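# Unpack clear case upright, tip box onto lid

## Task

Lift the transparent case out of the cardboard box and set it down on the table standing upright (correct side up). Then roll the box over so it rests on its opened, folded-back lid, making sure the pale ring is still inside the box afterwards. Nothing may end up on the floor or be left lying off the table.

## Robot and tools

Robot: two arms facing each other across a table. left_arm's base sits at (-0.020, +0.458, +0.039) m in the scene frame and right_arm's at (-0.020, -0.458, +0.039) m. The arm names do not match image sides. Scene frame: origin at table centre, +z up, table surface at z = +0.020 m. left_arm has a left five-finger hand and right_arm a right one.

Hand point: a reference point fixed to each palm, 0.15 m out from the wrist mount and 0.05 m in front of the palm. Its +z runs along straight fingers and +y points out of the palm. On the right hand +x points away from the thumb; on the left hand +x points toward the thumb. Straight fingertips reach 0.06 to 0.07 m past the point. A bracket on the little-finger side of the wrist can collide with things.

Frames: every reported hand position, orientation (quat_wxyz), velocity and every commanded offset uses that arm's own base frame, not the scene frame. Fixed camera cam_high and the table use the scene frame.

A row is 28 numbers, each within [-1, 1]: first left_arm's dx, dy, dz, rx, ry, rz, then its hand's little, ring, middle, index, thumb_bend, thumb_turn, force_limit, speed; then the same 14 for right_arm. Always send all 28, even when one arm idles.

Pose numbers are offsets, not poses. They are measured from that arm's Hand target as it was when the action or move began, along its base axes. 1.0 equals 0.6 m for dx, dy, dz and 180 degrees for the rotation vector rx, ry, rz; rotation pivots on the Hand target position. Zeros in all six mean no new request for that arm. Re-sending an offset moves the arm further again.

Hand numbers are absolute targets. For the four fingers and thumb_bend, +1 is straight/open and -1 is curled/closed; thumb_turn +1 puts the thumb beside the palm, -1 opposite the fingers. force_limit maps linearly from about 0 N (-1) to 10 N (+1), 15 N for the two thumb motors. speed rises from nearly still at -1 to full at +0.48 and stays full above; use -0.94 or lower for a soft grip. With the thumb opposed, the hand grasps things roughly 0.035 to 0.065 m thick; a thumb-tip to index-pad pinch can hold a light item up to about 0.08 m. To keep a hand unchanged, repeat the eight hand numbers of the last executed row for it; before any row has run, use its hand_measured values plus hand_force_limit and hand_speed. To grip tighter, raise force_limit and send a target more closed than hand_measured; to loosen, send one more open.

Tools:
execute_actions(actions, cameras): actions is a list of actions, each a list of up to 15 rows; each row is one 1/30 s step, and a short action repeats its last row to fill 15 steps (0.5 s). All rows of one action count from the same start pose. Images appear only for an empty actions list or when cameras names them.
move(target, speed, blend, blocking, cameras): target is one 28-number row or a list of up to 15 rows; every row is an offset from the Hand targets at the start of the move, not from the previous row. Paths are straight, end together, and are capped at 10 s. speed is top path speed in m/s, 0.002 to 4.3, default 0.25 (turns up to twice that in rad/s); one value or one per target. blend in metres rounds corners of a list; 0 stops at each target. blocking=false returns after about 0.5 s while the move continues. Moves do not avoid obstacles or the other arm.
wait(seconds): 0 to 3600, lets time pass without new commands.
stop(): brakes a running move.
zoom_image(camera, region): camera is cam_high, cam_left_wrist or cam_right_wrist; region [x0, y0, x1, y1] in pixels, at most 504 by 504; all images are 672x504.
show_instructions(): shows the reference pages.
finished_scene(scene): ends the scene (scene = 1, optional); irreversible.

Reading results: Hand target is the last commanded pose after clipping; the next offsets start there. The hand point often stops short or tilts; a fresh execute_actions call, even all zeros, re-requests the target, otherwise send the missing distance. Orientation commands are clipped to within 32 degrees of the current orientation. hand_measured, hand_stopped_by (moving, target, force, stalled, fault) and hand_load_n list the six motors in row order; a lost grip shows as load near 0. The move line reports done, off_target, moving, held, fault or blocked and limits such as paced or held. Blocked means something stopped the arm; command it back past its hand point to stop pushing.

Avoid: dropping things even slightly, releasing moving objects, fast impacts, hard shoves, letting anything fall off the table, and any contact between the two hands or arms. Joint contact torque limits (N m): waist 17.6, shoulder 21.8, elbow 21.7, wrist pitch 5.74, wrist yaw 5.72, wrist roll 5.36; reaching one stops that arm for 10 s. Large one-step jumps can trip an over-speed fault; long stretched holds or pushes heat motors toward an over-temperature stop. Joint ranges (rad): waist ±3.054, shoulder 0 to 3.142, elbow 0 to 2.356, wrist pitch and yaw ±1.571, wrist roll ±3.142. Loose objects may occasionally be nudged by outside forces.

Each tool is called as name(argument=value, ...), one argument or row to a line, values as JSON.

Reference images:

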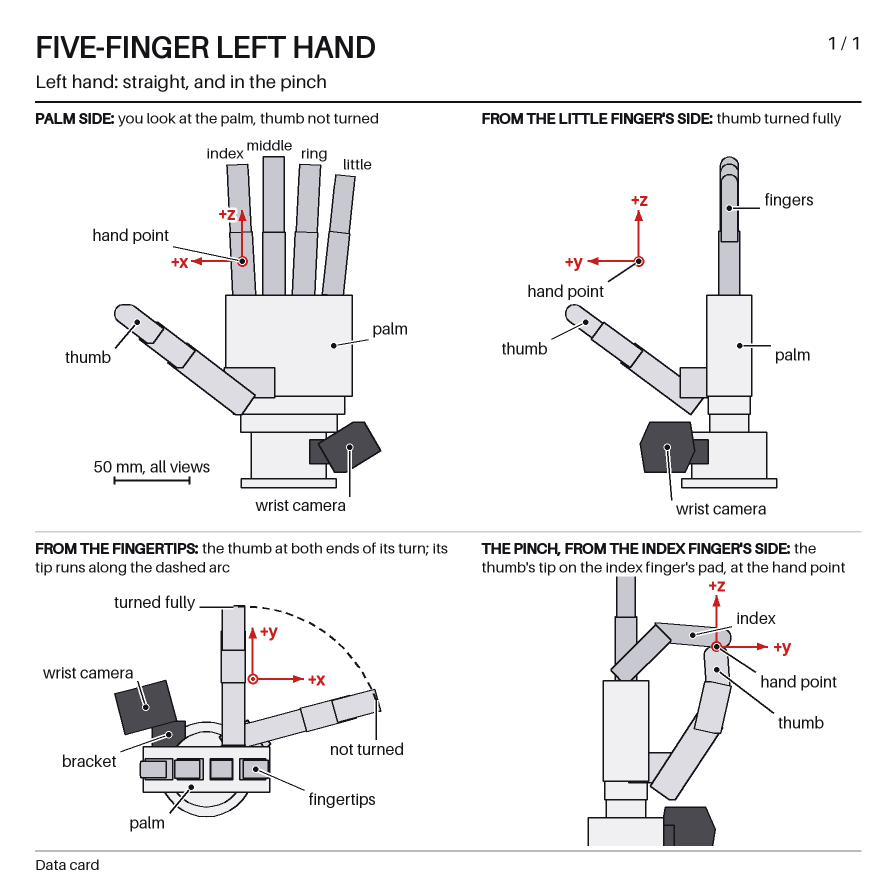

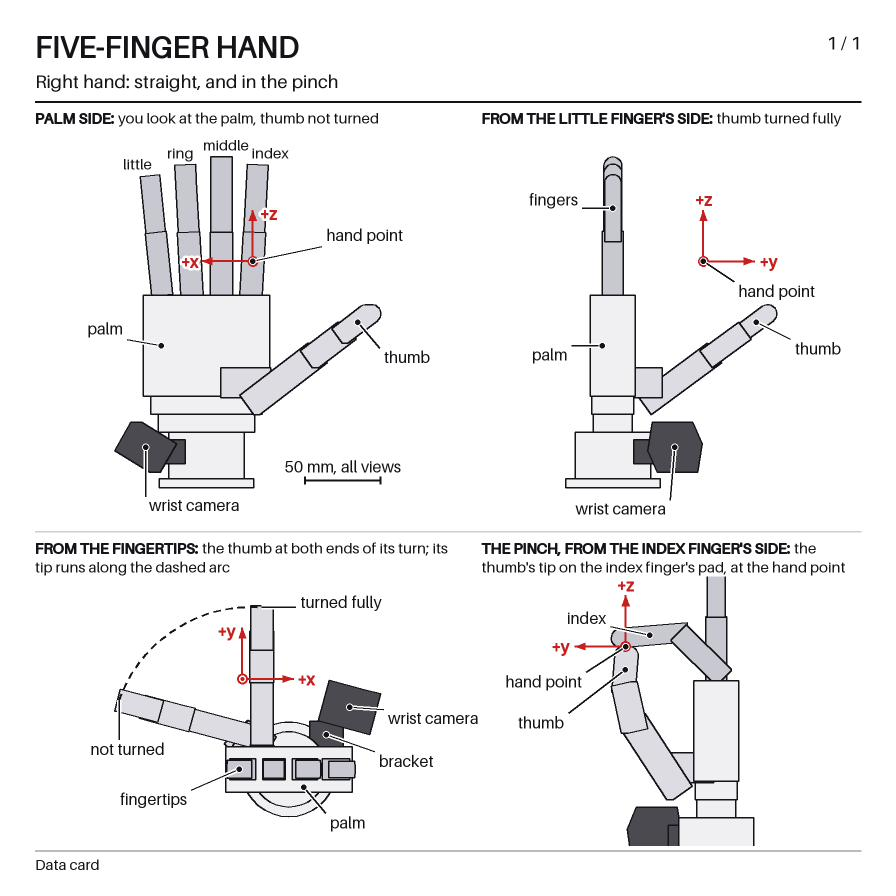

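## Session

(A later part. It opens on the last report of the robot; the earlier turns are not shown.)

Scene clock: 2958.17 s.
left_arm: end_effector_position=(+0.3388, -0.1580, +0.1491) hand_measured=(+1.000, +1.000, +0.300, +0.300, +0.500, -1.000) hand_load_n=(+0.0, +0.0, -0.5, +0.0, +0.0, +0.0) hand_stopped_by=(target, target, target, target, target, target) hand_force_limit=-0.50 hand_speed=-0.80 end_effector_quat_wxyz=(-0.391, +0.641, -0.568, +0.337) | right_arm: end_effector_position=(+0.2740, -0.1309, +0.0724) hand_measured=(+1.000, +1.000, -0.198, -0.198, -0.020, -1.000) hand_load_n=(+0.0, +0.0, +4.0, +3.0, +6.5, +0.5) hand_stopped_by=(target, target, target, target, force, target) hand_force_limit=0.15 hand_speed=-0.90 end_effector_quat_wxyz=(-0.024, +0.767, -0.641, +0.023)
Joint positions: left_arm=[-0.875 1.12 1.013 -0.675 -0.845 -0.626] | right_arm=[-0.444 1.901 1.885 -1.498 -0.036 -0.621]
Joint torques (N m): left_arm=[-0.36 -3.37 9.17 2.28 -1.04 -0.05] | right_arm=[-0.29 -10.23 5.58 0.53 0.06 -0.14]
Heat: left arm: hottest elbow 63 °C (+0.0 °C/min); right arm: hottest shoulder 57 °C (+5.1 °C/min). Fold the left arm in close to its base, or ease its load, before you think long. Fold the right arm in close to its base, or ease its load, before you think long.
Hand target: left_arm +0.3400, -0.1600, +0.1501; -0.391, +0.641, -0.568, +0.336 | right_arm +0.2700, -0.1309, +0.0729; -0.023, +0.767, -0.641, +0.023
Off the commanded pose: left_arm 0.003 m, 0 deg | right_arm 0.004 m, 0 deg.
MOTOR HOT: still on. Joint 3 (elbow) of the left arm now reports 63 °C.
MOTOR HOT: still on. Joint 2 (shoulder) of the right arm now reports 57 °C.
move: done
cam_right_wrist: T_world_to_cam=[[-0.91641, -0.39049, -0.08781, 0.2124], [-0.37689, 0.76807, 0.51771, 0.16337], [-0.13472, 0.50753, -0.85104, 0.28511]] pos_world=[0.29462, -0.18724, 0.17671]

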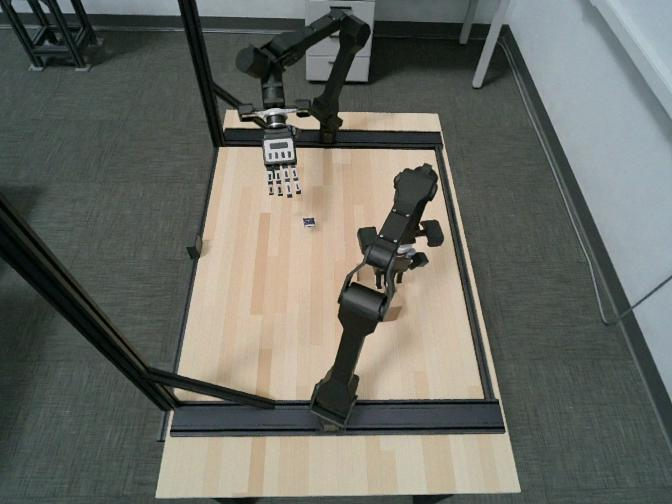

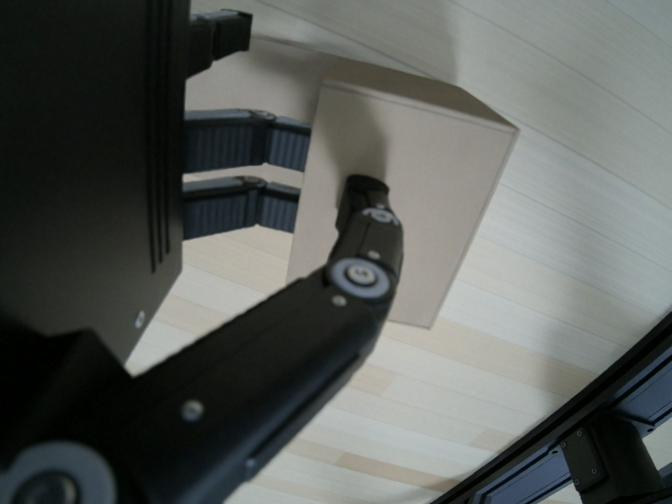

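zoom_image(
  camera="cam_high",
  region=[330, 220, 450, 340],
)

zoom_image(
  camera="cam_right_wrist",
  region=[190, 20, 560, 360],
)

Scaled by 4.200.

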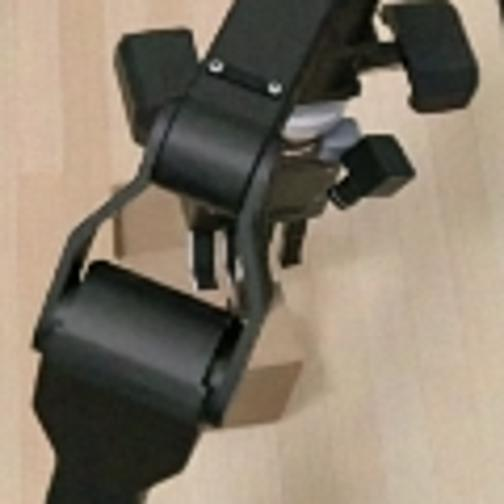

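Scaled by 1.362 from the camera's image (finer frame: 960x720).

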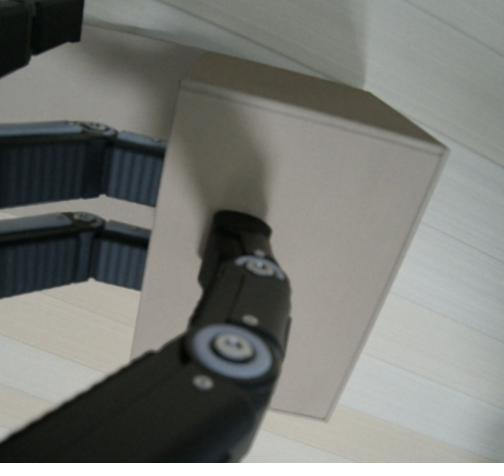

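move(
  target=[0,0,0,0,0,0,1,1,0.3,0.3,0.5,-1,-0.5,-0.8,0,0,-0.006,0,0,0,1,1,-0.198,-0.198,-0.17,-1,0.15,-0.9],
  speed=0.03,
  cameras=["cam_high","cam_right_wrist"],
)

zoom_image(
  camera="cam_right_wrist",
  region=[190, 20, 560, 360],
)

Scene clock: 2972.60 s.
left_arm: end_effector_position=(+0.3388, -0.1580, +0.1491) hand_measured=(+1.000, +1.000, +0.300, +0.300, +0.500, -1.000) hand_load_n=(+0.0, +0.0, +0.0, +0.0, +0.0, +0.0) hand_stopped_by=(target, target, target, target, target, target) hand_force_limit=-0.50 hand_speed=-0.80 end_effector_quat_wxyz=(-0.391, +0.641, -0.568, +0.337) | right_arm: end_effector_position=(+0.2740, -0.1309, +0.0690) hand_measured=(+1.000, +1.000, -0.198, -0.198, -0.020, -1.000) hand_load_n=(+0.0, +0.0, +4.0, +3.0, +6.0, +0.5) hand_stopped_by=(target, target, target, target, force, target) hand_force_limit=0.15 hand_speed=-0.90 end_effector_quat_wxyz=(-0.024, +0.767, -0.641, +0.023)
Joint positions: left_arm=[-0.875 1.12 1.013 -0.675 -0.845 -0.626] | right_arm=[-0.444 1.898 1.866 -1.483 -0.036 -0.621]
Joint torques (N m): left_arm=[-0.37 -3.17 9.43 2.27 -1.03 -0.06] | right_arm=[-0.32 -10.24 5.66 0.54 0.03 -0.15]
Heat: left arm: hottest elbow 63 °C (+0.0 °C/min); right arm: hottest shoulder 61 °C (+7.0 °C/min). Fold the left arm in close to its base, or ease its load, before you think long. Fold the right arm in close to its base, or ease its load, before you think long.
Hand target: left_arm +0.3400, -0.1600, +0.1501; -0.391, +0.641, -0.568, +0.336 | right_arm +0.2699, -0.1309, +0.0693; -0.023, +0.767, -0.641, +0.023
Off the commanded pose: left_arm 0.003 m, 0 deg | right_arm 0.004 m, 0 deg.
MOTOR HOT: still on. Joint 3 (elbow) of the left arm now reports 63 °C.
MOTOR HOT: still on. Joint 2 (shoulder) of the right arm now reports 61 °C.
move: done
cam_right_wrist: T_world_to_cam=[[-0.91635, -0.39056, -0.08807, 0.21202], [-0.37713, 0.76818, 0.51737, 0.16524], [-0.13441, 0.50731, -0.85122, 0.2821]] pos_world=[0.29452, -0.18724, 0.17331]

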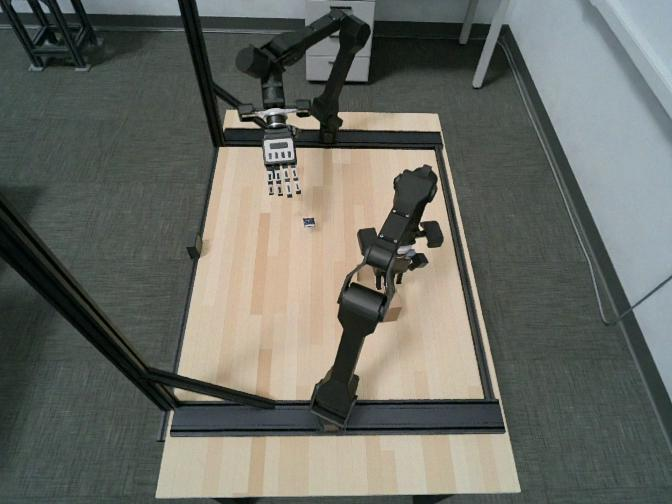

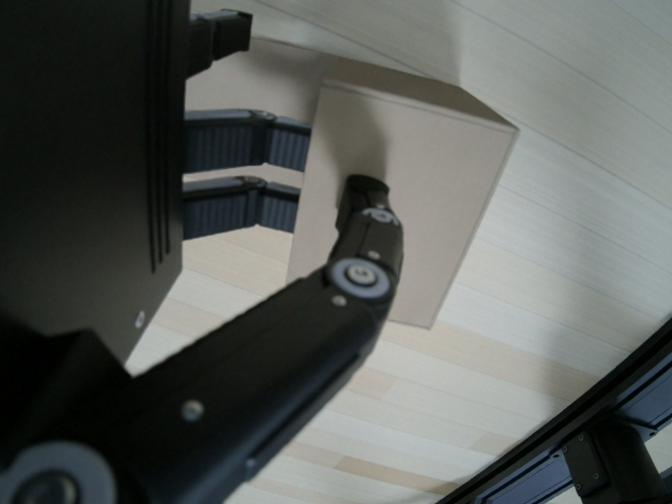

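Scaled by 1.362 from the camera's image (finer frame: 960x720).

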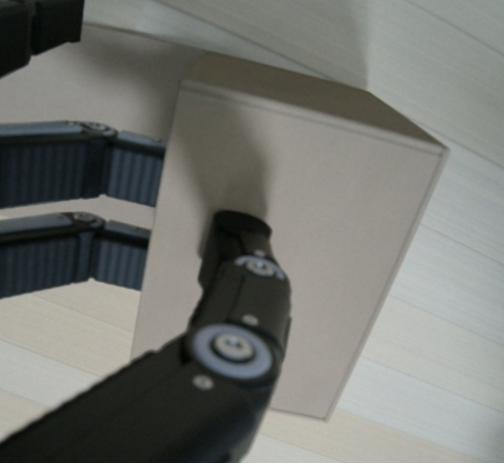

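move(
  target=[0,0,0,0,0,0,1,1,0.3,0.3,0.5,-1,-0.5,-0.8,0,0,-0.007,0,0,0,1,1,-0.198,-0.198,-0.17,-1,0.15,-0.9],
  speed=0.03,
  cameras=["cam_high","cam_right_wrist"],
)

zoom_image(
  camera="cam_right_wrist",
  region=[190, 20, 560, 360],
)

Scene clock: 2978.97 s.
left_arm: end_effector_position=(+0.3388, -0.1580, +0.1491) hand_measured=(+1.000, +1.000, +0.300, +0.300, +0.500, -1.000) hand_load_n=(+0.0, +0.0, +0.0, +0.0, +0.0, +0.0) hand_stopped_by=(target, target, target, target, target, target) hand_force_limit=-0.50 hand_speed=-0.80 end_effector_quat_wxyz=(-0.391, +0.641, -0.568, +0.337) | right_arm: end_effector_position=(+0.2739, -0.1309, +0.0661) hand_measured=(+1.000, +1.000, -0.198, -0.198, -0.020, -1.000) hand_load_n=(+0.0, +0.0, +3.5, +3.0, +6.0, +1.0) hand_stopped_by=(target, target, target, target, force, target) hand_force_limit=0.15 hand_speed=-0.90 end_effector_quat_wxyz=(-0.025, +0.767, -0.641, +0.024)
Joint positions: left_arm=[-0.875 1.12 1.013 -0.675 -0.845 -0.626] | right_arm=[-0.444 1.891 1.846 -1.466 -0.036 -0.621]
Joint torques (N m): left_arm=[-0.27 -2.93 8.87 2.26 -1.05 -0.05] | right_arm=[-0.29 -9.92 5.51 0.65 0.06 -0.14]
Heat: left arm: hottest elbow 63 °C (+0.0 °C/min); right arm: hottest shoulder 60 °C (+5.0 °C/min). Fold the left arm in close to its base, or ease its load, before you think long. Fold the right arm in close to its base, or ease its load, before you think long.
Hand target: left_arm +0.3400, -0.1600, +0.1501; -0.391, +0.641, -0.568, +0.336 | right_arm +0.2700, -0.1309, +0.0651; -0.023, +0.767, -0.641, +0.023
Off the commanded pose: left_arm 0.003 m, 0 deg | right_arm 0.004 m, 0 deg.
MOTOR HOT: still on. Joint 3 (elbow) of the left arm now reports 63 °C.
MOTOR HOT: still on. Joint 2 (shoulder) of the right arm now reports 60 °C.
move: done
cam_right_wrist: T_world_to_cam=[[-0.91612, -0.39065, -0.09004, 0.21183], [-0.37851, 0.76886, 0.51536, 0.16729], [-0.1321, 0.50621, -0.85223, 0.27887]] pos_world=[0.29422, -0.18704, 0.17052]

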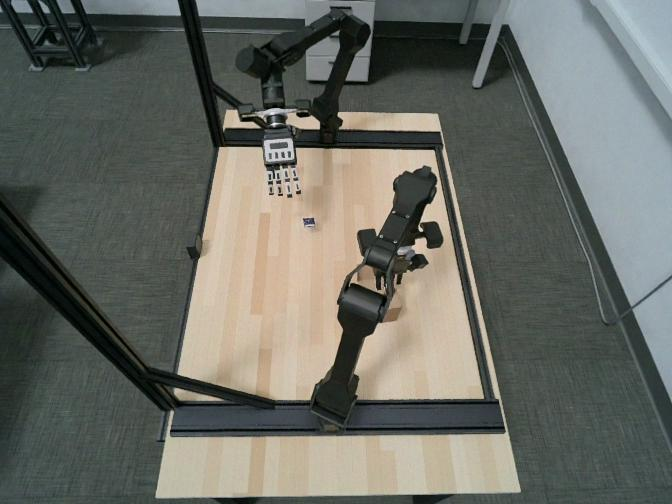

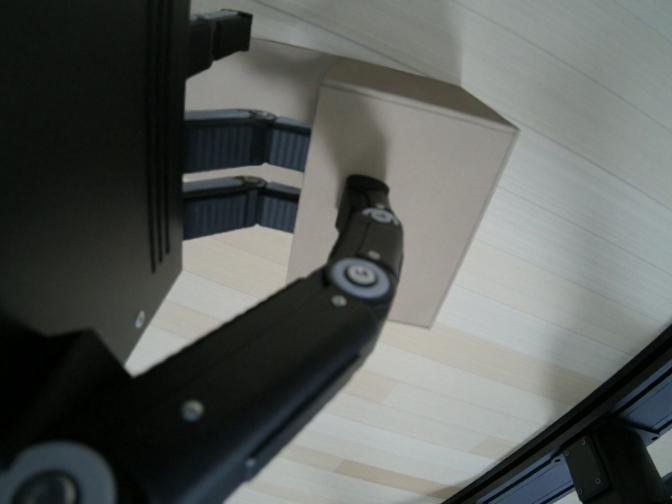

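Scaled by 1.362 from the camera's image (finer frame: 960x720).

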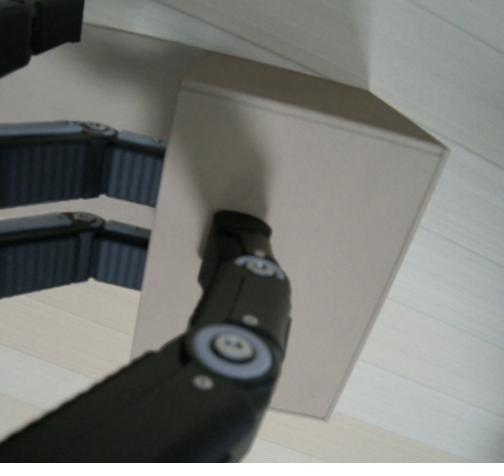

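zoom_image(
  camera="cam_high",
  region=[350, 250, 430, 330],
)

Scaled by 6.300.

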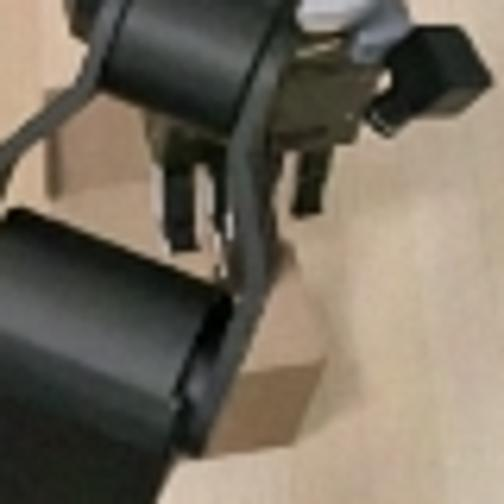

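move(
  target=[0,0,0,0,0,0,1,1,0.3,0.3,0.5,-1,-0.5,-0.8,0,0,-0.006,0,0,0,1,1,-0.198,-0.198,-0.17,-1,0.15,-0.9],
  speed=0.03,
  cameras=["cam_high","cam_right_wrist"],
)

zoom_image(
  camera="cam_right_wrist",
  region=[190, 20, 560, 360],
)

zoom_image(
  camera="cam_high",
  region=[350, 250, 430, 330],
)

Scene clock: 3026.20 s.
left_arm: end_effector_position=(+0.3388, -0.1580, +0.1491) hand_measured=(+1.000, +1.000, +0.300, +0.300, +0.500, -1.000) hand_load_n=(+0.0, +0.0, +0.0, +0.0, +0.0, +0.0) hand_stopped_by=(target, target, target, target, target, target) hand_force_limit=-0.50 hand_speed=-0.80 end_effector_quat_wxyz=(-0.391, +0.641, -0.568, +0.337) | right_arm: end_effector_position=(+0.2736, -0.1307, +0.0651) hand_measured=(+1.000, +1.000, -0.198, -0.198, -0.020, -1.000) hand_load_n=(+0.0, +0.0, +2.5, +3.5, +6.0, +0.5) hand_stopped_by=(target, target, target, target, force, target) hand_force_limit=0.15 hand_speed=-0.90 end_effector_quat_wxyz=(-0.025, +0.767, -0.641, +0.027)
Joint positions: left_arm=[-0.875 1.12 1.013 -0.675 -0.845 -0.626] | right_arm=[-0.444 1.881 1.83 -1.455 -0.036 -0.621]
Joint torques (N m): left_arm=[-0.28 -3.21 9.16 2.26 -1.05 -0.1] | right_arm=[-0.35 -9.1 5.26 1 0.04 -0.14]
Heat: left arm: hottest elbow 63 °C (+0.0 °C/min); right arm: hottest shoulder 64 °C (+4.1 °C/min). Fold the left arm in close to its base, or ease its load, before you think long. Fold the right arm in close to its base, or ease its load, before you think long.
Hand target: left_arm +0.3400, -0.1600, +0.1501; -0.391, +0.641, -0.568, +0.336 | right_arm +0.2700, -0.1309, +0.0615; -0.023, +0.767, -0.641, +0.023
Off the commanded pose: left_arm 0.003 m, 0 deg | right_arm 0.005 m, 1 deg.
MOTOR HOT: still on. Joint 3 (elbow) of the left arm now reports 63 °C.
MOTOR HOT: still on. Joint 2 (shoulder) of the right arm now reports 64 °C.
move: done
cam_right_wrist: T_world_to_cam=[[-0.91568, -0.3909, -0.09336, 0.21156], [-0.38087, 0.76991, 0.51203, 0.16853], [-0.12828, 0.50442, -0.85388, 0.27671]] pos_world=[0.29341, -0.18663, 0.16974]

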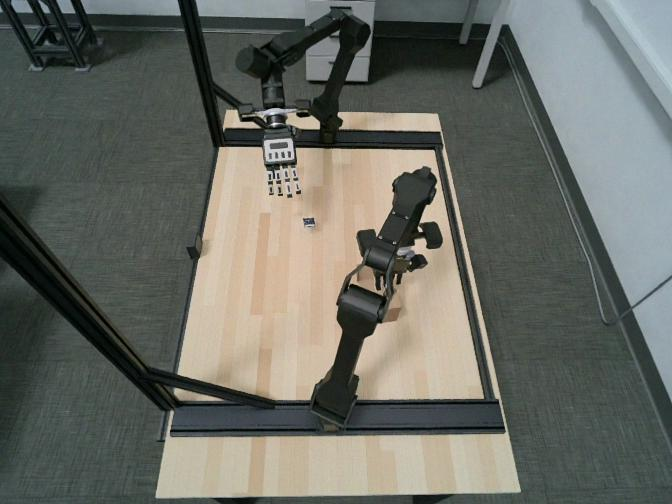

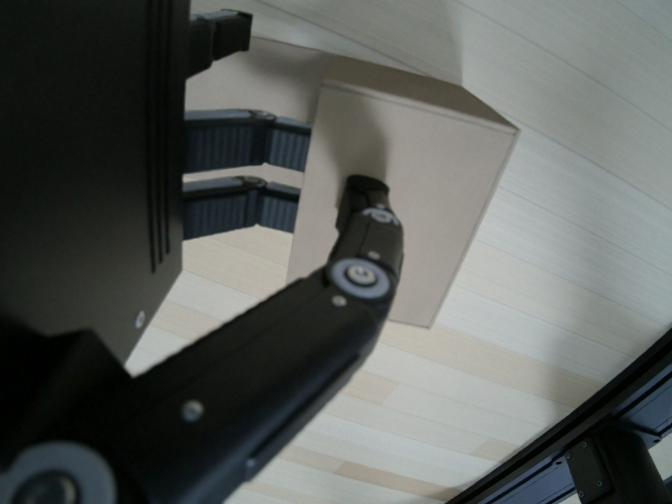

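Scaled by 1.362 from the camera's image (finer frame: 960x720).

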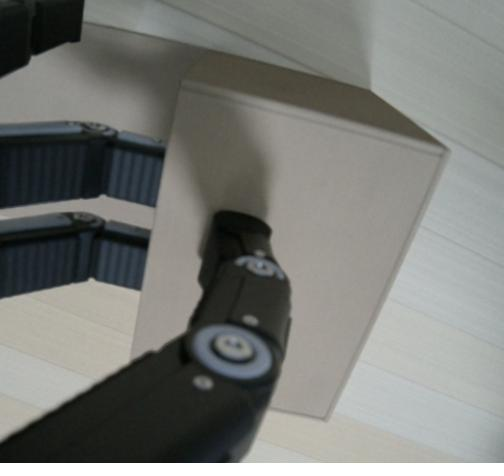

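Scaled by 6.300.

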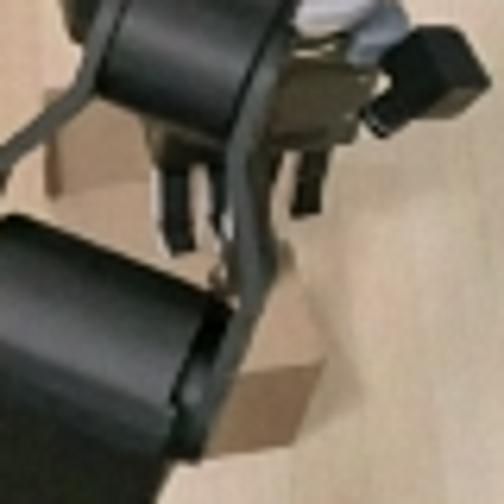

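move(
  target=[0,0,0,0,0,0,1,1,0.3,0.3,0.5,-1,-0.5,-0.8,0,0,0.004,0,0,0,1,1,-0.198,-0.198,-0.17,-1,0.15,-0.9],
  speed=0.03,
)

move(
  target=[0,0,0,0,0,0,1,1,0.3,0.3,0.5,-1,-0.5,-0.8,0,0,0,0,0,0,1,1,-0.198,-0.198,0.15,-1,0.15,-0.9],
  speed=0.03,
  cameras=["cam_high","cam_right_wrist"],
)

Scene clock: 3110.00 s.
left_arm: end_effector_position=(+0.3388, -0.1580, +0.1491) hand_measured=(+1.000, +1.000, +0.300, +0.300, +0.500, -1.000) hand_load_n=(+0.0, -0.5, +0.0, +0.0, +0.0, +0.0) hand_stopped_by=(target, target, target, target, target, target) hand_force_limit=-0.50 hand_speed=-0.80 end_effector_quat_wxyz=(-0.391, +0.641, -0.568, +0.337) | right_arm: end_effector_position=(+0.2733, -0.1306, +0.0652) hand_measured=(+1.000, +1.000, -0.198, -0.198, -0.020, -1.000) hand_load_n=(+0.0, +0.0, +3.0, +3.5, +6.5, +1.0) hand_stopped_by=(target, target, target, target, force, target) hand_force_limit=0.15 hand_speed=-0.90 end_effector_quat_wxyz=(-0.025, +0.767, -0.641, +0.026)
Joint positions: left_arm=[-0.875 1.12 1.013 -0.675 -0.845 -0.626] | right_arm=[-0.444 1.881 1.83 -1.456 -0.036 -0.621]
Joint torques (N m): left_arm=[-0.37 -3.37 9.06 2.27 -1.03 -0.05] | right_arm=[-0.28 -8.94 6.65 0.35 0.04 -0.15]
Heat: left arm: hottest elbow 63 °C (+0.0 °C/min); right arm: hottest shoulder 53 °C (-4.0 °C/min). Fold the left arm in close to its base, or ease its load, before you think long. Fold the right arm in close to its base, or ease its load, before you think long.
Hand target: left_arm +0.3400, -0.1600, +0.1501; -0.391, +0.641, -0.568, +0.336 | right_arm +0.2700, -0.1309, +0.0639; -0.023, +0.767, -0.641, +0.023
Off the commanded pose: left_arm 0.003 m, 0 deg | right_arm 0.004 m, 0 deg.
MOTOR HOT: still on. Joint 3 (elbow) of the left arm now reports 63 °C.
MOTOR HOT: still on. Joint 2 (shoulder) of the right arm now reports 53 °C.
move: done

Scene clock: 3111.47 s.
left_arm: end_effector_position=(+0.3388, -0.1580, +0.1491) hand_measured=(+1.000, +1.000, +0.300, +0.300, +0.500, -1.000) hand_load_n=(+0.0, +0.0, +0.0, +0.0, +0.0, +0.0) hand_stopped_by=(target, target, target, target, target, target) hand_force_limit=-0.50 hand_speed=-0.80 end_effector_quat_wxyz=(-0.391, +0.641, -0.568, +0.337) | right_arm: end_effector_position=(+0.2734, -0.1308, +0.0652) hand_measured=(+1.000, +1.000, -0.198, -0.198, +0.150, -1.000) hand_load_n=(+0.0, +0.0, +0.0, +1.0, -0.5, +0.0) hand_stopped_by=(target, target, target, target, target, target) hand_force_limit=0.15 hand_speed=-0.90 end_effector_quat_wxyz=(-0.025, +0.767, -0.641, +0.027)
Joint positions: left_arm=[-0.875 1.12 1.013 -0.675 -0.845 -0.626] | right_arm=[-0.444 1.881 1.83 -1.455 -0.035 -0.622]
Joint torques (N m): left_arm=[-0.25 -3.21 8.98 2.21 -1.06 -0.09] | right_arm=[-0.33 -8.95 6.6 0.31 0.03 -0.12]
Heat: left arm: hottest elbow 63 °C (+0.0 °C/min); right arm: hottest shoulder 53 °C (-4.0 °C/min). Fold the left arm in close to its base, or ease its load, before you think long. Fold the right arm in close to its base, or ease its load, before you think long.
Hand target: left_arm +0.3400, -0.1600, +0.1501; -0.391, +0.641, -0.568, +0.336 | right_arm +0.2700, -0.1309, +0.0639; -0.023, +0.767, -0.641, +0.023
Off the commanded pose: left_arm 0.003 m, 0 deg | right_arm 0.004 m, 0 deg.
MOTOR HOT: still on. Joint 3 (elbow) of the left arm now reports 63 °C.
MOTOR HOT: still on. Joint 2 (shoulder) of the right arm now reports 53 °C.
move: done
cam_right_wrist: T_world_to_cam=[[-0.91546, -0.39157, -0.09278, 0.21115], [-0.38116, 0.76978, 0.51202, 0.16858], [-0.12907, 0.5041, -0.85395, 0.27702]] pos_world=[0.29331, -0.18673, 0.16984]

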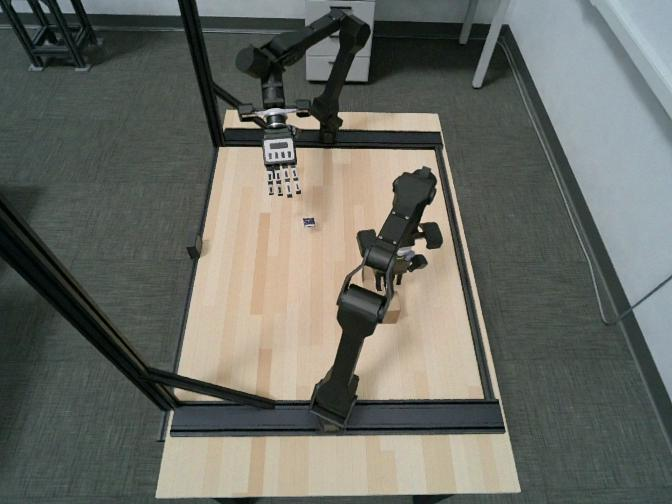

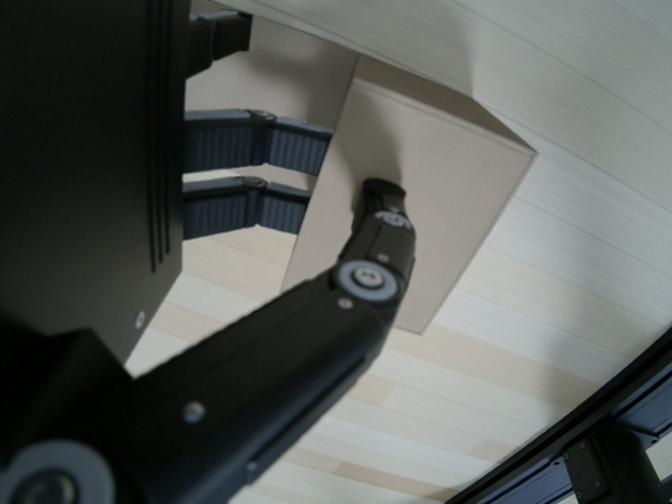

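zoom_image(
  camera="cam_right_wrist",
  region=[190, 0, 560, 340],
)

zoom_image(
  camera="cam_high",
  region=[350, 250, 430, 330],
)

Scaled by 1.362 from the camera's image (finer frame: 960x720).

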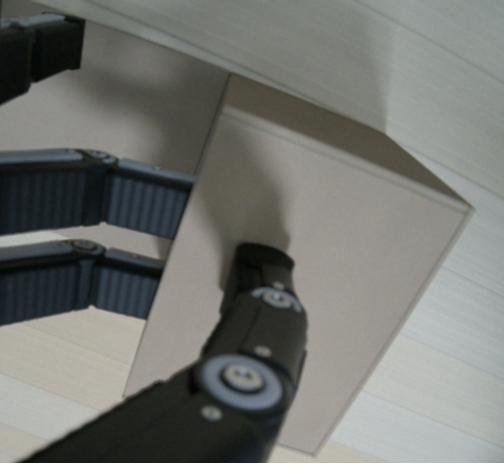

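Scaled by 6.300.

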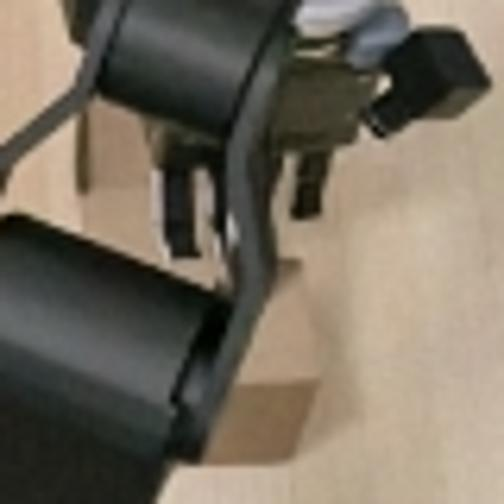

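move(
  target=[0,0,0,0,0,0,1,1,0.3,0.3,0.5,-1,-0.5,-0.8,0,0,0,0,0,0,1,1,-0.198,-0.198,0.5,-1,0.15,-0.8],
  speed=0.03,
)

move(
  target=[0,0,0,0,0,0,1,1,0.3,0.3,0.5,-1,-0.5,-0.8,0,0,0,0,0,0,1,1,-0.1,-0.1,0.5,-1,0.15,-0.9],
  speed=0.03,
  cameras=["cam_high","cam_right_wrist"],
)

zoom_image(
  camera="cam_right_wrist",
  region=[190, 0, 560, 340],
)

Scene clock: 3149.30 s.
left_arm: end_effector_position=(+0.3388, -0.1580, +0.1491) hand_measured=(+1.000, +1.000, +0.300, +0.300, +0.500, -1.000) hand_load_n=(+0.0, +0.0, +0.0, +0.0, +0.0, +0.0) hand_stopped_by=(target, target, target, target, target, target) hand_force_limit=-0.50 hand_speed=-0.80 end_effector_quat_wxyz=(-0.391, +0.641, -0.568, +0.337) | right_arm: end_effector_position=(+0.2734, -0.1308, +0.0652) hand_measured=(+1.000, +1.000, -0.198, -0.198, +0.500, -1.000) hand_load_n=(+0.0, +0.0, +0.0, +0.5, +0.0, +0.0) hand_stopped_by=(target, target, target, target, target, target) hand_force_limit=0.15 hand_speed=-0.80 end_effector_quat_wxyz=(-0.025, +0.767, -0.641, +0.027)
Joint positions: left_arm=[-0.875 1.12 1.013 -0.675 -0.845 -0.626] | right_arm=[-0.444 1.881 1.83 -1.455 -0.035 -0.622]
Joint torques (N m): left_arm=[-0.33 -3.24 9.16 2.26 -1.1 -0.06] | right_arm=[-0.23 -8.98 6.6 0.32 0.02 -0.12]
Heat: left arm: hottest elbow 63 °C (+0.0 °C/min); right arm: hottest shoulder 53 °C (-1.0 °C/min). Fold the left arm in close to its base, or ease its load, before you think long. Fold the right arm in close to its base, or ease its load, before you think long.
Hand target: left_arm +0.3400, -0.1600, +0.1501; -0.391, +0.641, -0.568, +0.336 | right_arm +0.2700, -0.1309, +0.0639; -0.023, +0.767, -0.641, +0.023
Off the commanded pose: left_arm 0.003 m, 0 deg | right_arm 0.004 m, 0 deg.
MOTOR HOT: still on. Joint 3 (elbow) of the left arm now reports 63 °C.
MOTOR HOT: still on. Joint 2 (shoulder) of the right arm now reports 53 °C.
move: done

Scene clock: 3149.93 s.
left_arm: end_effector_position=(+0.3388, -0.1580, +0.1491) hand_measured=(+1.000, +1.000, +0.300, +0.300, +0.500, -1.000) hand_load_n=(+0.0, +0.0, +0.0, +0.0, +0.5, +0.0) hand_stopped_by=(target, target, target, target, target, target) hand_force_limit=-0.50 hand_speed=-0.80 end_effector_quat_wxyz=(-0.391, +0.641, -0.568, +0.337) | right_arm: end_effector_position=(+0.2734, -0.1308, +0.0652) hand_measured=(+1.000, +1.000, -0.100, -0.100, +0.500, -1.000) hand_load_n=(+0.0, +0.0, +0.0, +0.0, +0.0, +0.0) hand_stopped_by=(target, target, target, target, target, target) hand_force_limit=0.15 hand_speed=-0.90 end_effector_quat_wxyz=(-0.025, +0.767, -0.641, +0.027)
Joint positions: left_arm=[-0.875 1.12 1.013 -0.675 -0.845 -0.626] | right_arm=[-0.444 1.881 1.83 -1.455 -0.035 -0.622]
Joint torques (N m): left_arm=[-0.33 -3.11 9.21 2.25 -1.07 -0.06] | right_arm=[-0.33 -8.93 6.59 0.31 0.04 -0.11]
Heat: left arm: hottest elbow 63 °C (+0.0 °C/min); right arm: hottest shoulder 53 °C (-1.0 °C/min). Fold the left arm in close to its base, or ease its load, before you think long. Fold the right arm in close to its base, or ease its load, before you think long.
Hand target: left_arm +0.3400, -0.1600, +0.1501; -0.391, +0.641, -0.568, +0.336 | right_arm +0.2700, -0.1309, +0.0639; -0.023, +0.767, -0.641, +0.023
Off the commanded pose: left_arm 0.003 m, 0 deg | right_arm 0.004 m, 0 deg.
MOTOR HOT: still on. Joint 3 (elbow) of the left arm now reports 63 °C.
MOTOR HOT: still on. Joint 2 (shoulder) of the right arm now reports 53 °C.
move: done
cam_right_wrist: T_world_to_cam=[[-0.91546, -0.39157, -0.09278, 0.21115], [-0.38116, 0.76978, 0.51202, 0.16858], [-0.12907, 0.5041, -0.85395, 0.27702]] pos_world=[0.29331, -0.18673, 0.16984]

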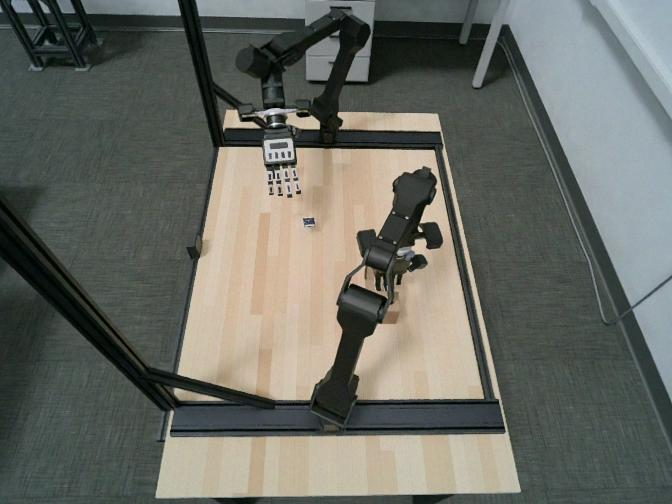

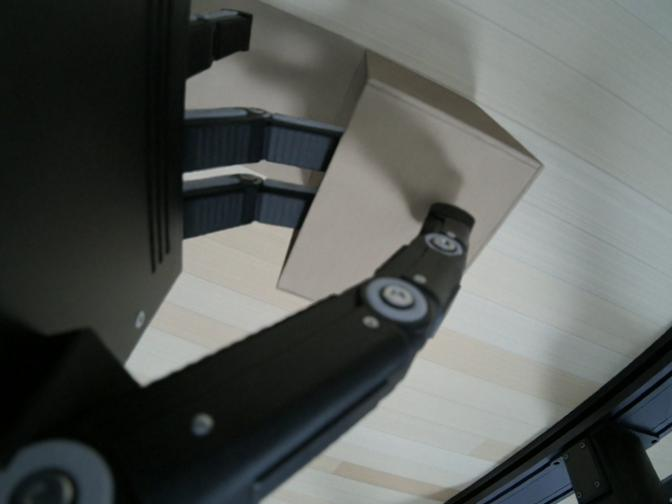

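Scaled by 1.362 from the camera's image (finer frame: 960x720).

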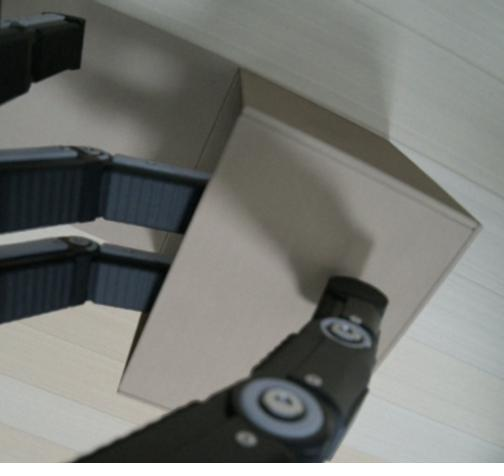

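move(
  target=[0,0,0,0,0,0,1,1,0.3,0.3,0.5,-1,-0.5,-0.8,0,0,0,0,0,0,1,1,0.3,0.3,0.5,-1,0.15,-0.85],
  speed=0.03,
  cameras=["cam_right_wrist"],
)

Scene clock: 3188.40 s.
left_arm: end_effector_position=(+0.3388, -0.1580, +0.1491) hand_measured=(+1.000, +1.000, +0.300, +0.300, +0.500, -1.000) hand_load_n=(+0.0, +0.0, +0.0, +0.0, +0.0, +0.0) hand_stopped_by=(target, target, target, target, target, target) hand_force_limit=-0.50 hand_speed=-0.80 end_effector_quat_wxyz=(-0.391, +0.641, -0.568, +0.337) | right_arm: end_effector_position=(+0.2734, -0.1308, +0.0652) hand_measured=(+1.000, +1.000, +0.300, +0.300, +0.500, -1.000) hand_load_n=(+0.0, +0.0, +0.0, +0.0, +0.0, +0.0) hand_stopped_by=(target, target, target, target, target, target) hand_force_limit=0.15 hand_speed=-0.85 end_effector_quat_wxyz=(-0.025, +0.767, -0.641, +0.027)
Joint positions: left_arm=[-0.875 1.12 1.013 -0.675 -0.845 -0.626] | right_arm=[-0.444 1.881 1.83 -1.455 -0.035 -0.622]
Joint torques (N m): left_arm=[-0.34 -3.19 9.1 2.26 -1.06 -0.07] | right_arm=[-0.3 -8.96 6.57 0.31 0.03 -0.13]
Heat: left arm: hottest elbow 63 °C (+0.0 °C/min); right arm: hottest shoulder 53 °C (+0.0 °C/min). Fold the left arm in close to its base, or ease its load, before you think long. Fold the right arm in close to its base, or ease its load, before you think long.
Hand target: left_arm +0.3400, -0.1600, +0.1501; -0.391, +0.641, -0.568, +0.336 | right_arm +0.2700, -0.1309, +0.0639; -0.023, +0.767, -0.641, +0.023
Off the commanded pose: left_arm 0.003 m, 0 deg | right_arm 0.004 m, 0 deg.
MOTOR HOT: still on. Joint 3 (elbow) of the left arm now reports 63 °C.
MOTOR HOT: still on. Joint 2 (shoulder) of the right arm now reports 53 °C.
move: done
cam_right_wrist: T_world_to_cam=[[-0.91546, -0.39157, -0.09278, 0.21115], [-0.38116, 0.76978, 0.51202, 0.16858], [-0.12907, 0.5041, -0.85395, 0.27702]] pos_world=[0.29331, -0.18673, 0.16984]

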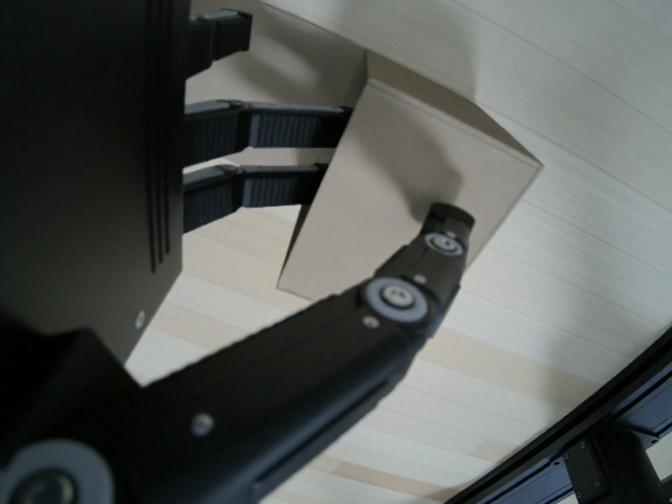

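Box unmoved. Open further.

move(
  target=[0,0,0,0,0,0,1,1,0.3,0.3,0.5,-1,-0.5,-0.8,0,0,0,0,0,0,1,1,0.97,0.97,0.5,-1,0.15,-0.75],
  speed=0.03,
  cameras=["cam_high","cam_right_wrist"],
)

Scene clock: 3193.20 s.
left_arm: end_effector_position=(+0.3388, -0.1580, +0.1491) hand_measured=(+1.000, +1.000, +0.300, +0.300, +0.500, -1.000) hand_load_n=(+0.0, +0.0, +0.0, +0.0, +0.0, +0.0) hand_stopped_by=(target, target, target, target, target, target) hand_force_limit=-0.50 hand_speed=-0.80 end_effector_quat_wxyz=(-0.391, +0.641, -0.568, +0.337) | right_arm: end_effector_position=(+0.2734, -0.1308, +0.0652) hand_measured=(+1.000, +1.000, +0.970, +0.970, +0.500, -1.000) hand_load_n=(+0.0, +0.0, +0.0, +0.0, -0.5, +0.0) hand_stopped_by=(target, target, target, target, target, target) hand_force_limit=0.15 hand_speed=-0.75 end_effector_quat_wxyz=(-0.025, +0.767, -0.641, +0.027)
Joint positions: left_arm=[-0.875 1.12 1.013 -0.675 -0.845 -0.626] | right_arm=[-0.444 1.881 1.83 -1.455 -0.035 -0.622]
Joint torques (N m): left_arm=[-0.23 -3.03 9.25 2.29 -1.03 -0.08] | right_arm=[-0.31 -8.96 6.62 0.32 0.02 -0.13]
Heat: left arm: hottest elbow 63 °C (+0.0 °C/min); right arm: hottest shoulder 53 °C (+0.0 °C/min). Fold the left arm in close to its base, or ease its load, before you think long. Fold the right arm in close to its base, or ease its load, before you think long.
Hand target: left_arm +0.3400, -0.1600, +0.1501; -0.391, +0.641, -0.568, +0.336 | right_arm +0.2700, -0.1309, +0.0639; -0.023, +0.767, -0.641, +0.023
Off the commanded pose: left_arm 0.003 m, 0 deg | right_arm 0.004 m, 0 deg.
MOTOR HOT: still on. Joint 3 (elbow) of the left arm now reports 63 °C.
MOTOR HOT: still on. Joint 2 (shoulder) of the right arm now reports 53 °C.
move: done
cam_right_wrist: T_world_to_cam=[[-0.91546, -0.39157, -0.09278, 0.21115], [-0.38116, 0.76978, 0.51202, 0.16858], [-0.12907, 0.5041, -0.85395, 0.27702]] pos_world=[0.29331, -0.18673, 0.16984]

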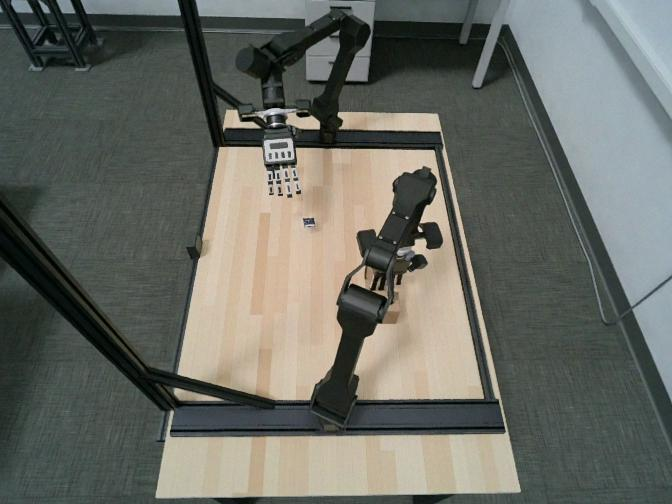

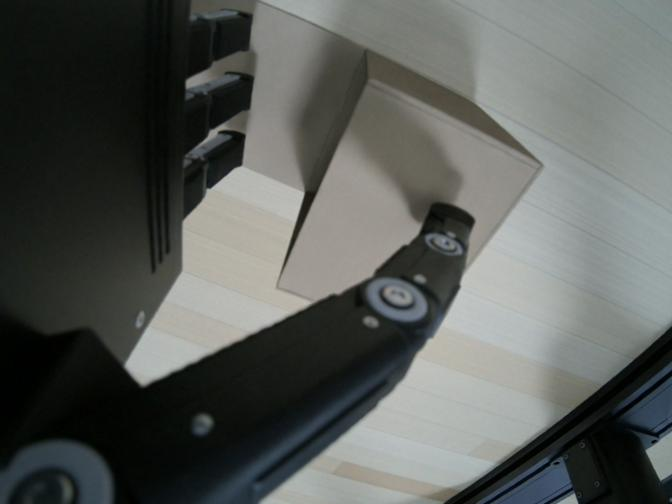

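move(
  target=[0,0,0,0,0,0,1,1,0.3,0.3,0.5,-1,-0.5,-0.8,0.008,0.001,0.155,0.0142,-0.0821,0,1,1,0.97,0.97,0.5,-1,0.15,-0.75],
  speed=0.1,
  cameras=["cam_high","cam_right_wrist"],
)

Scene clock: 3205.90 s.
left_arm: end_effector_position=(+0.3388, -0.1580, +0.1491) hand_measured=(+1.000, +1.000, +0.300, +0.300, +0.500, -1.000) hand_load_n=(+0.0, +0.0, +0.0, +0.0, +0.0, +0.0) hand_stopped_by=(target, target, target, target, target, target) hand_force_limit=-0.50 hand_speed=-0.80 end_effector_quat_wxyz=(-0.391, +0.641, -0.568, +0.337) | right_arm: end_effector_position=(+0.2745, -0.1293, +0.1518) hand_measured=(+1.000, +1.000, +0.970, +0.970, +0.500, -1.000) hand_load_n=(+0.0, +0.0, +0.0, +0.0, +0.0, +0.0) hand_stopped_by=(target, target, target, target, target, target) hand_force_limit=0.15 hand_speed=-0.75 end_effector_quat_wxyz=(-0.124, +0.753, -0.635, +0.120)
Joint positions: left_arm=[-0.875 1.12 1.013 -0.675 -0.845 -0.626] | right_arm=[-0.574 1.698 1.966 -1.563 -0.213 -0.715]
Joint torques (N m): left_arm=[-0.47 -3.22 9.17 2.24 -1.08 -0.08] | right_arm=[-0.13 -7.98 8.72 0.77 -0.39 -0.17]
Heat: left arm: hottest elbow 63 °C (+0.0 °C/min); right arm: hottest shoulder 53 °C (+0.0 °C/min). Fold the left arm in close to its base, or ease its load, before you think long. Fold the right arm in close to its base, or ease its load, before you think long.
Hand target: left_arm +0.3400, -0.1600, +0.1501; -0.391, +0.641, -0.568, +0.336 | right_arm +0.2748, -0.1304, +0.1569; -0.122, +0.757, -0.633, +0.107
Off the commanded pose: left_arm 0.003 m, 0 deg | right_arm 0.005 m, 2 deg.
MOTOR HOT: still on. Joint 3 (elbow) of the left arm now reports 63 °C.
MOTOR HOT: still on. Joint 2 (shoulder) of the right arm now reports 53 °C.
joint sent to its limit (right arm) — joint 4 (wrist pitch), lower limit. The joint targets still meet the commanded pose.
move: done
cam_right_wrist: T_world_to_cam=[[-0.85805, -0.37824, -0.3474, 0.24545], [-0.50248, 0.7581, 0.41569, 0.16994], [0.10613, 0.53124, -0.84055, 0.28728]] pos_world=[0.26551, -0.18861, 0.2561]

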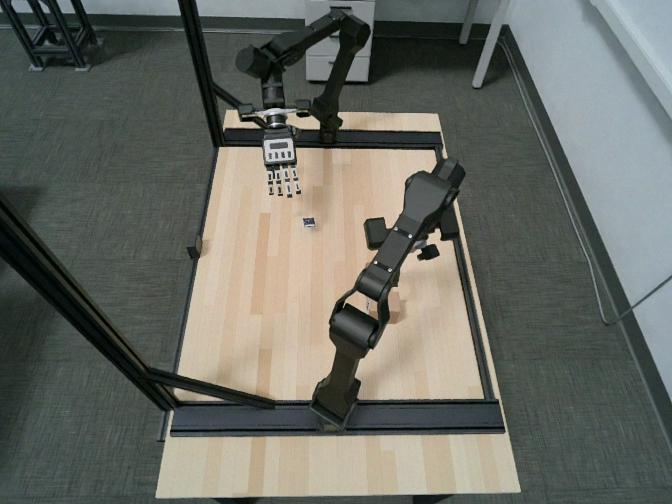

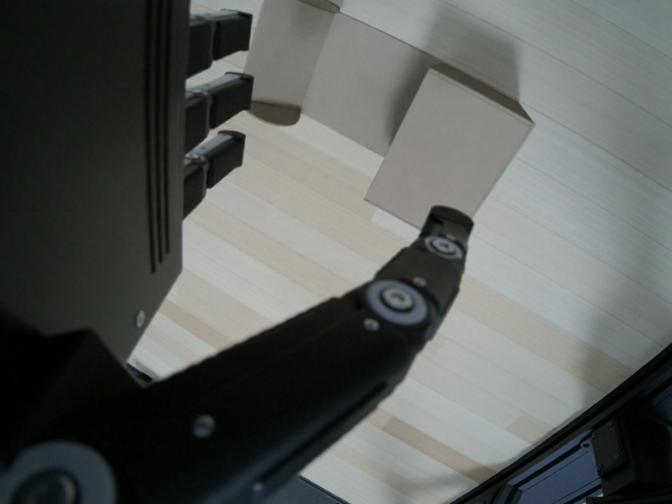

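zoom_image(
  camera="cam_right_wrist",
  region=[300, 120, 480, 260],
)

zoom_image(
  camera="cam_high",
  region=[340, 250, 430, 335],
)

Scaled by 2.800 from the camera's image (finer frame: 960x720).

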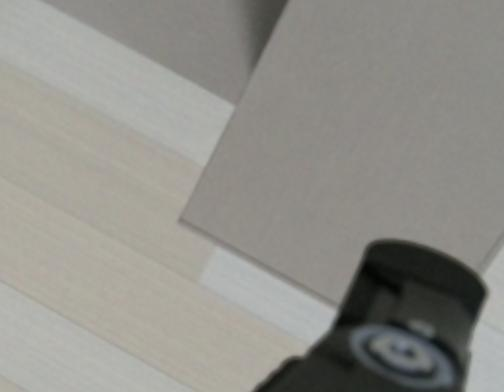

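Scaled by 5.600.

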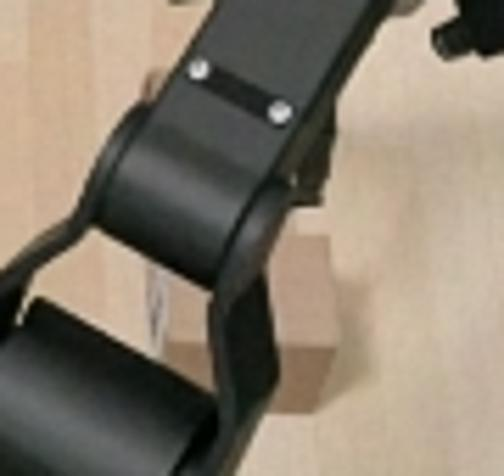

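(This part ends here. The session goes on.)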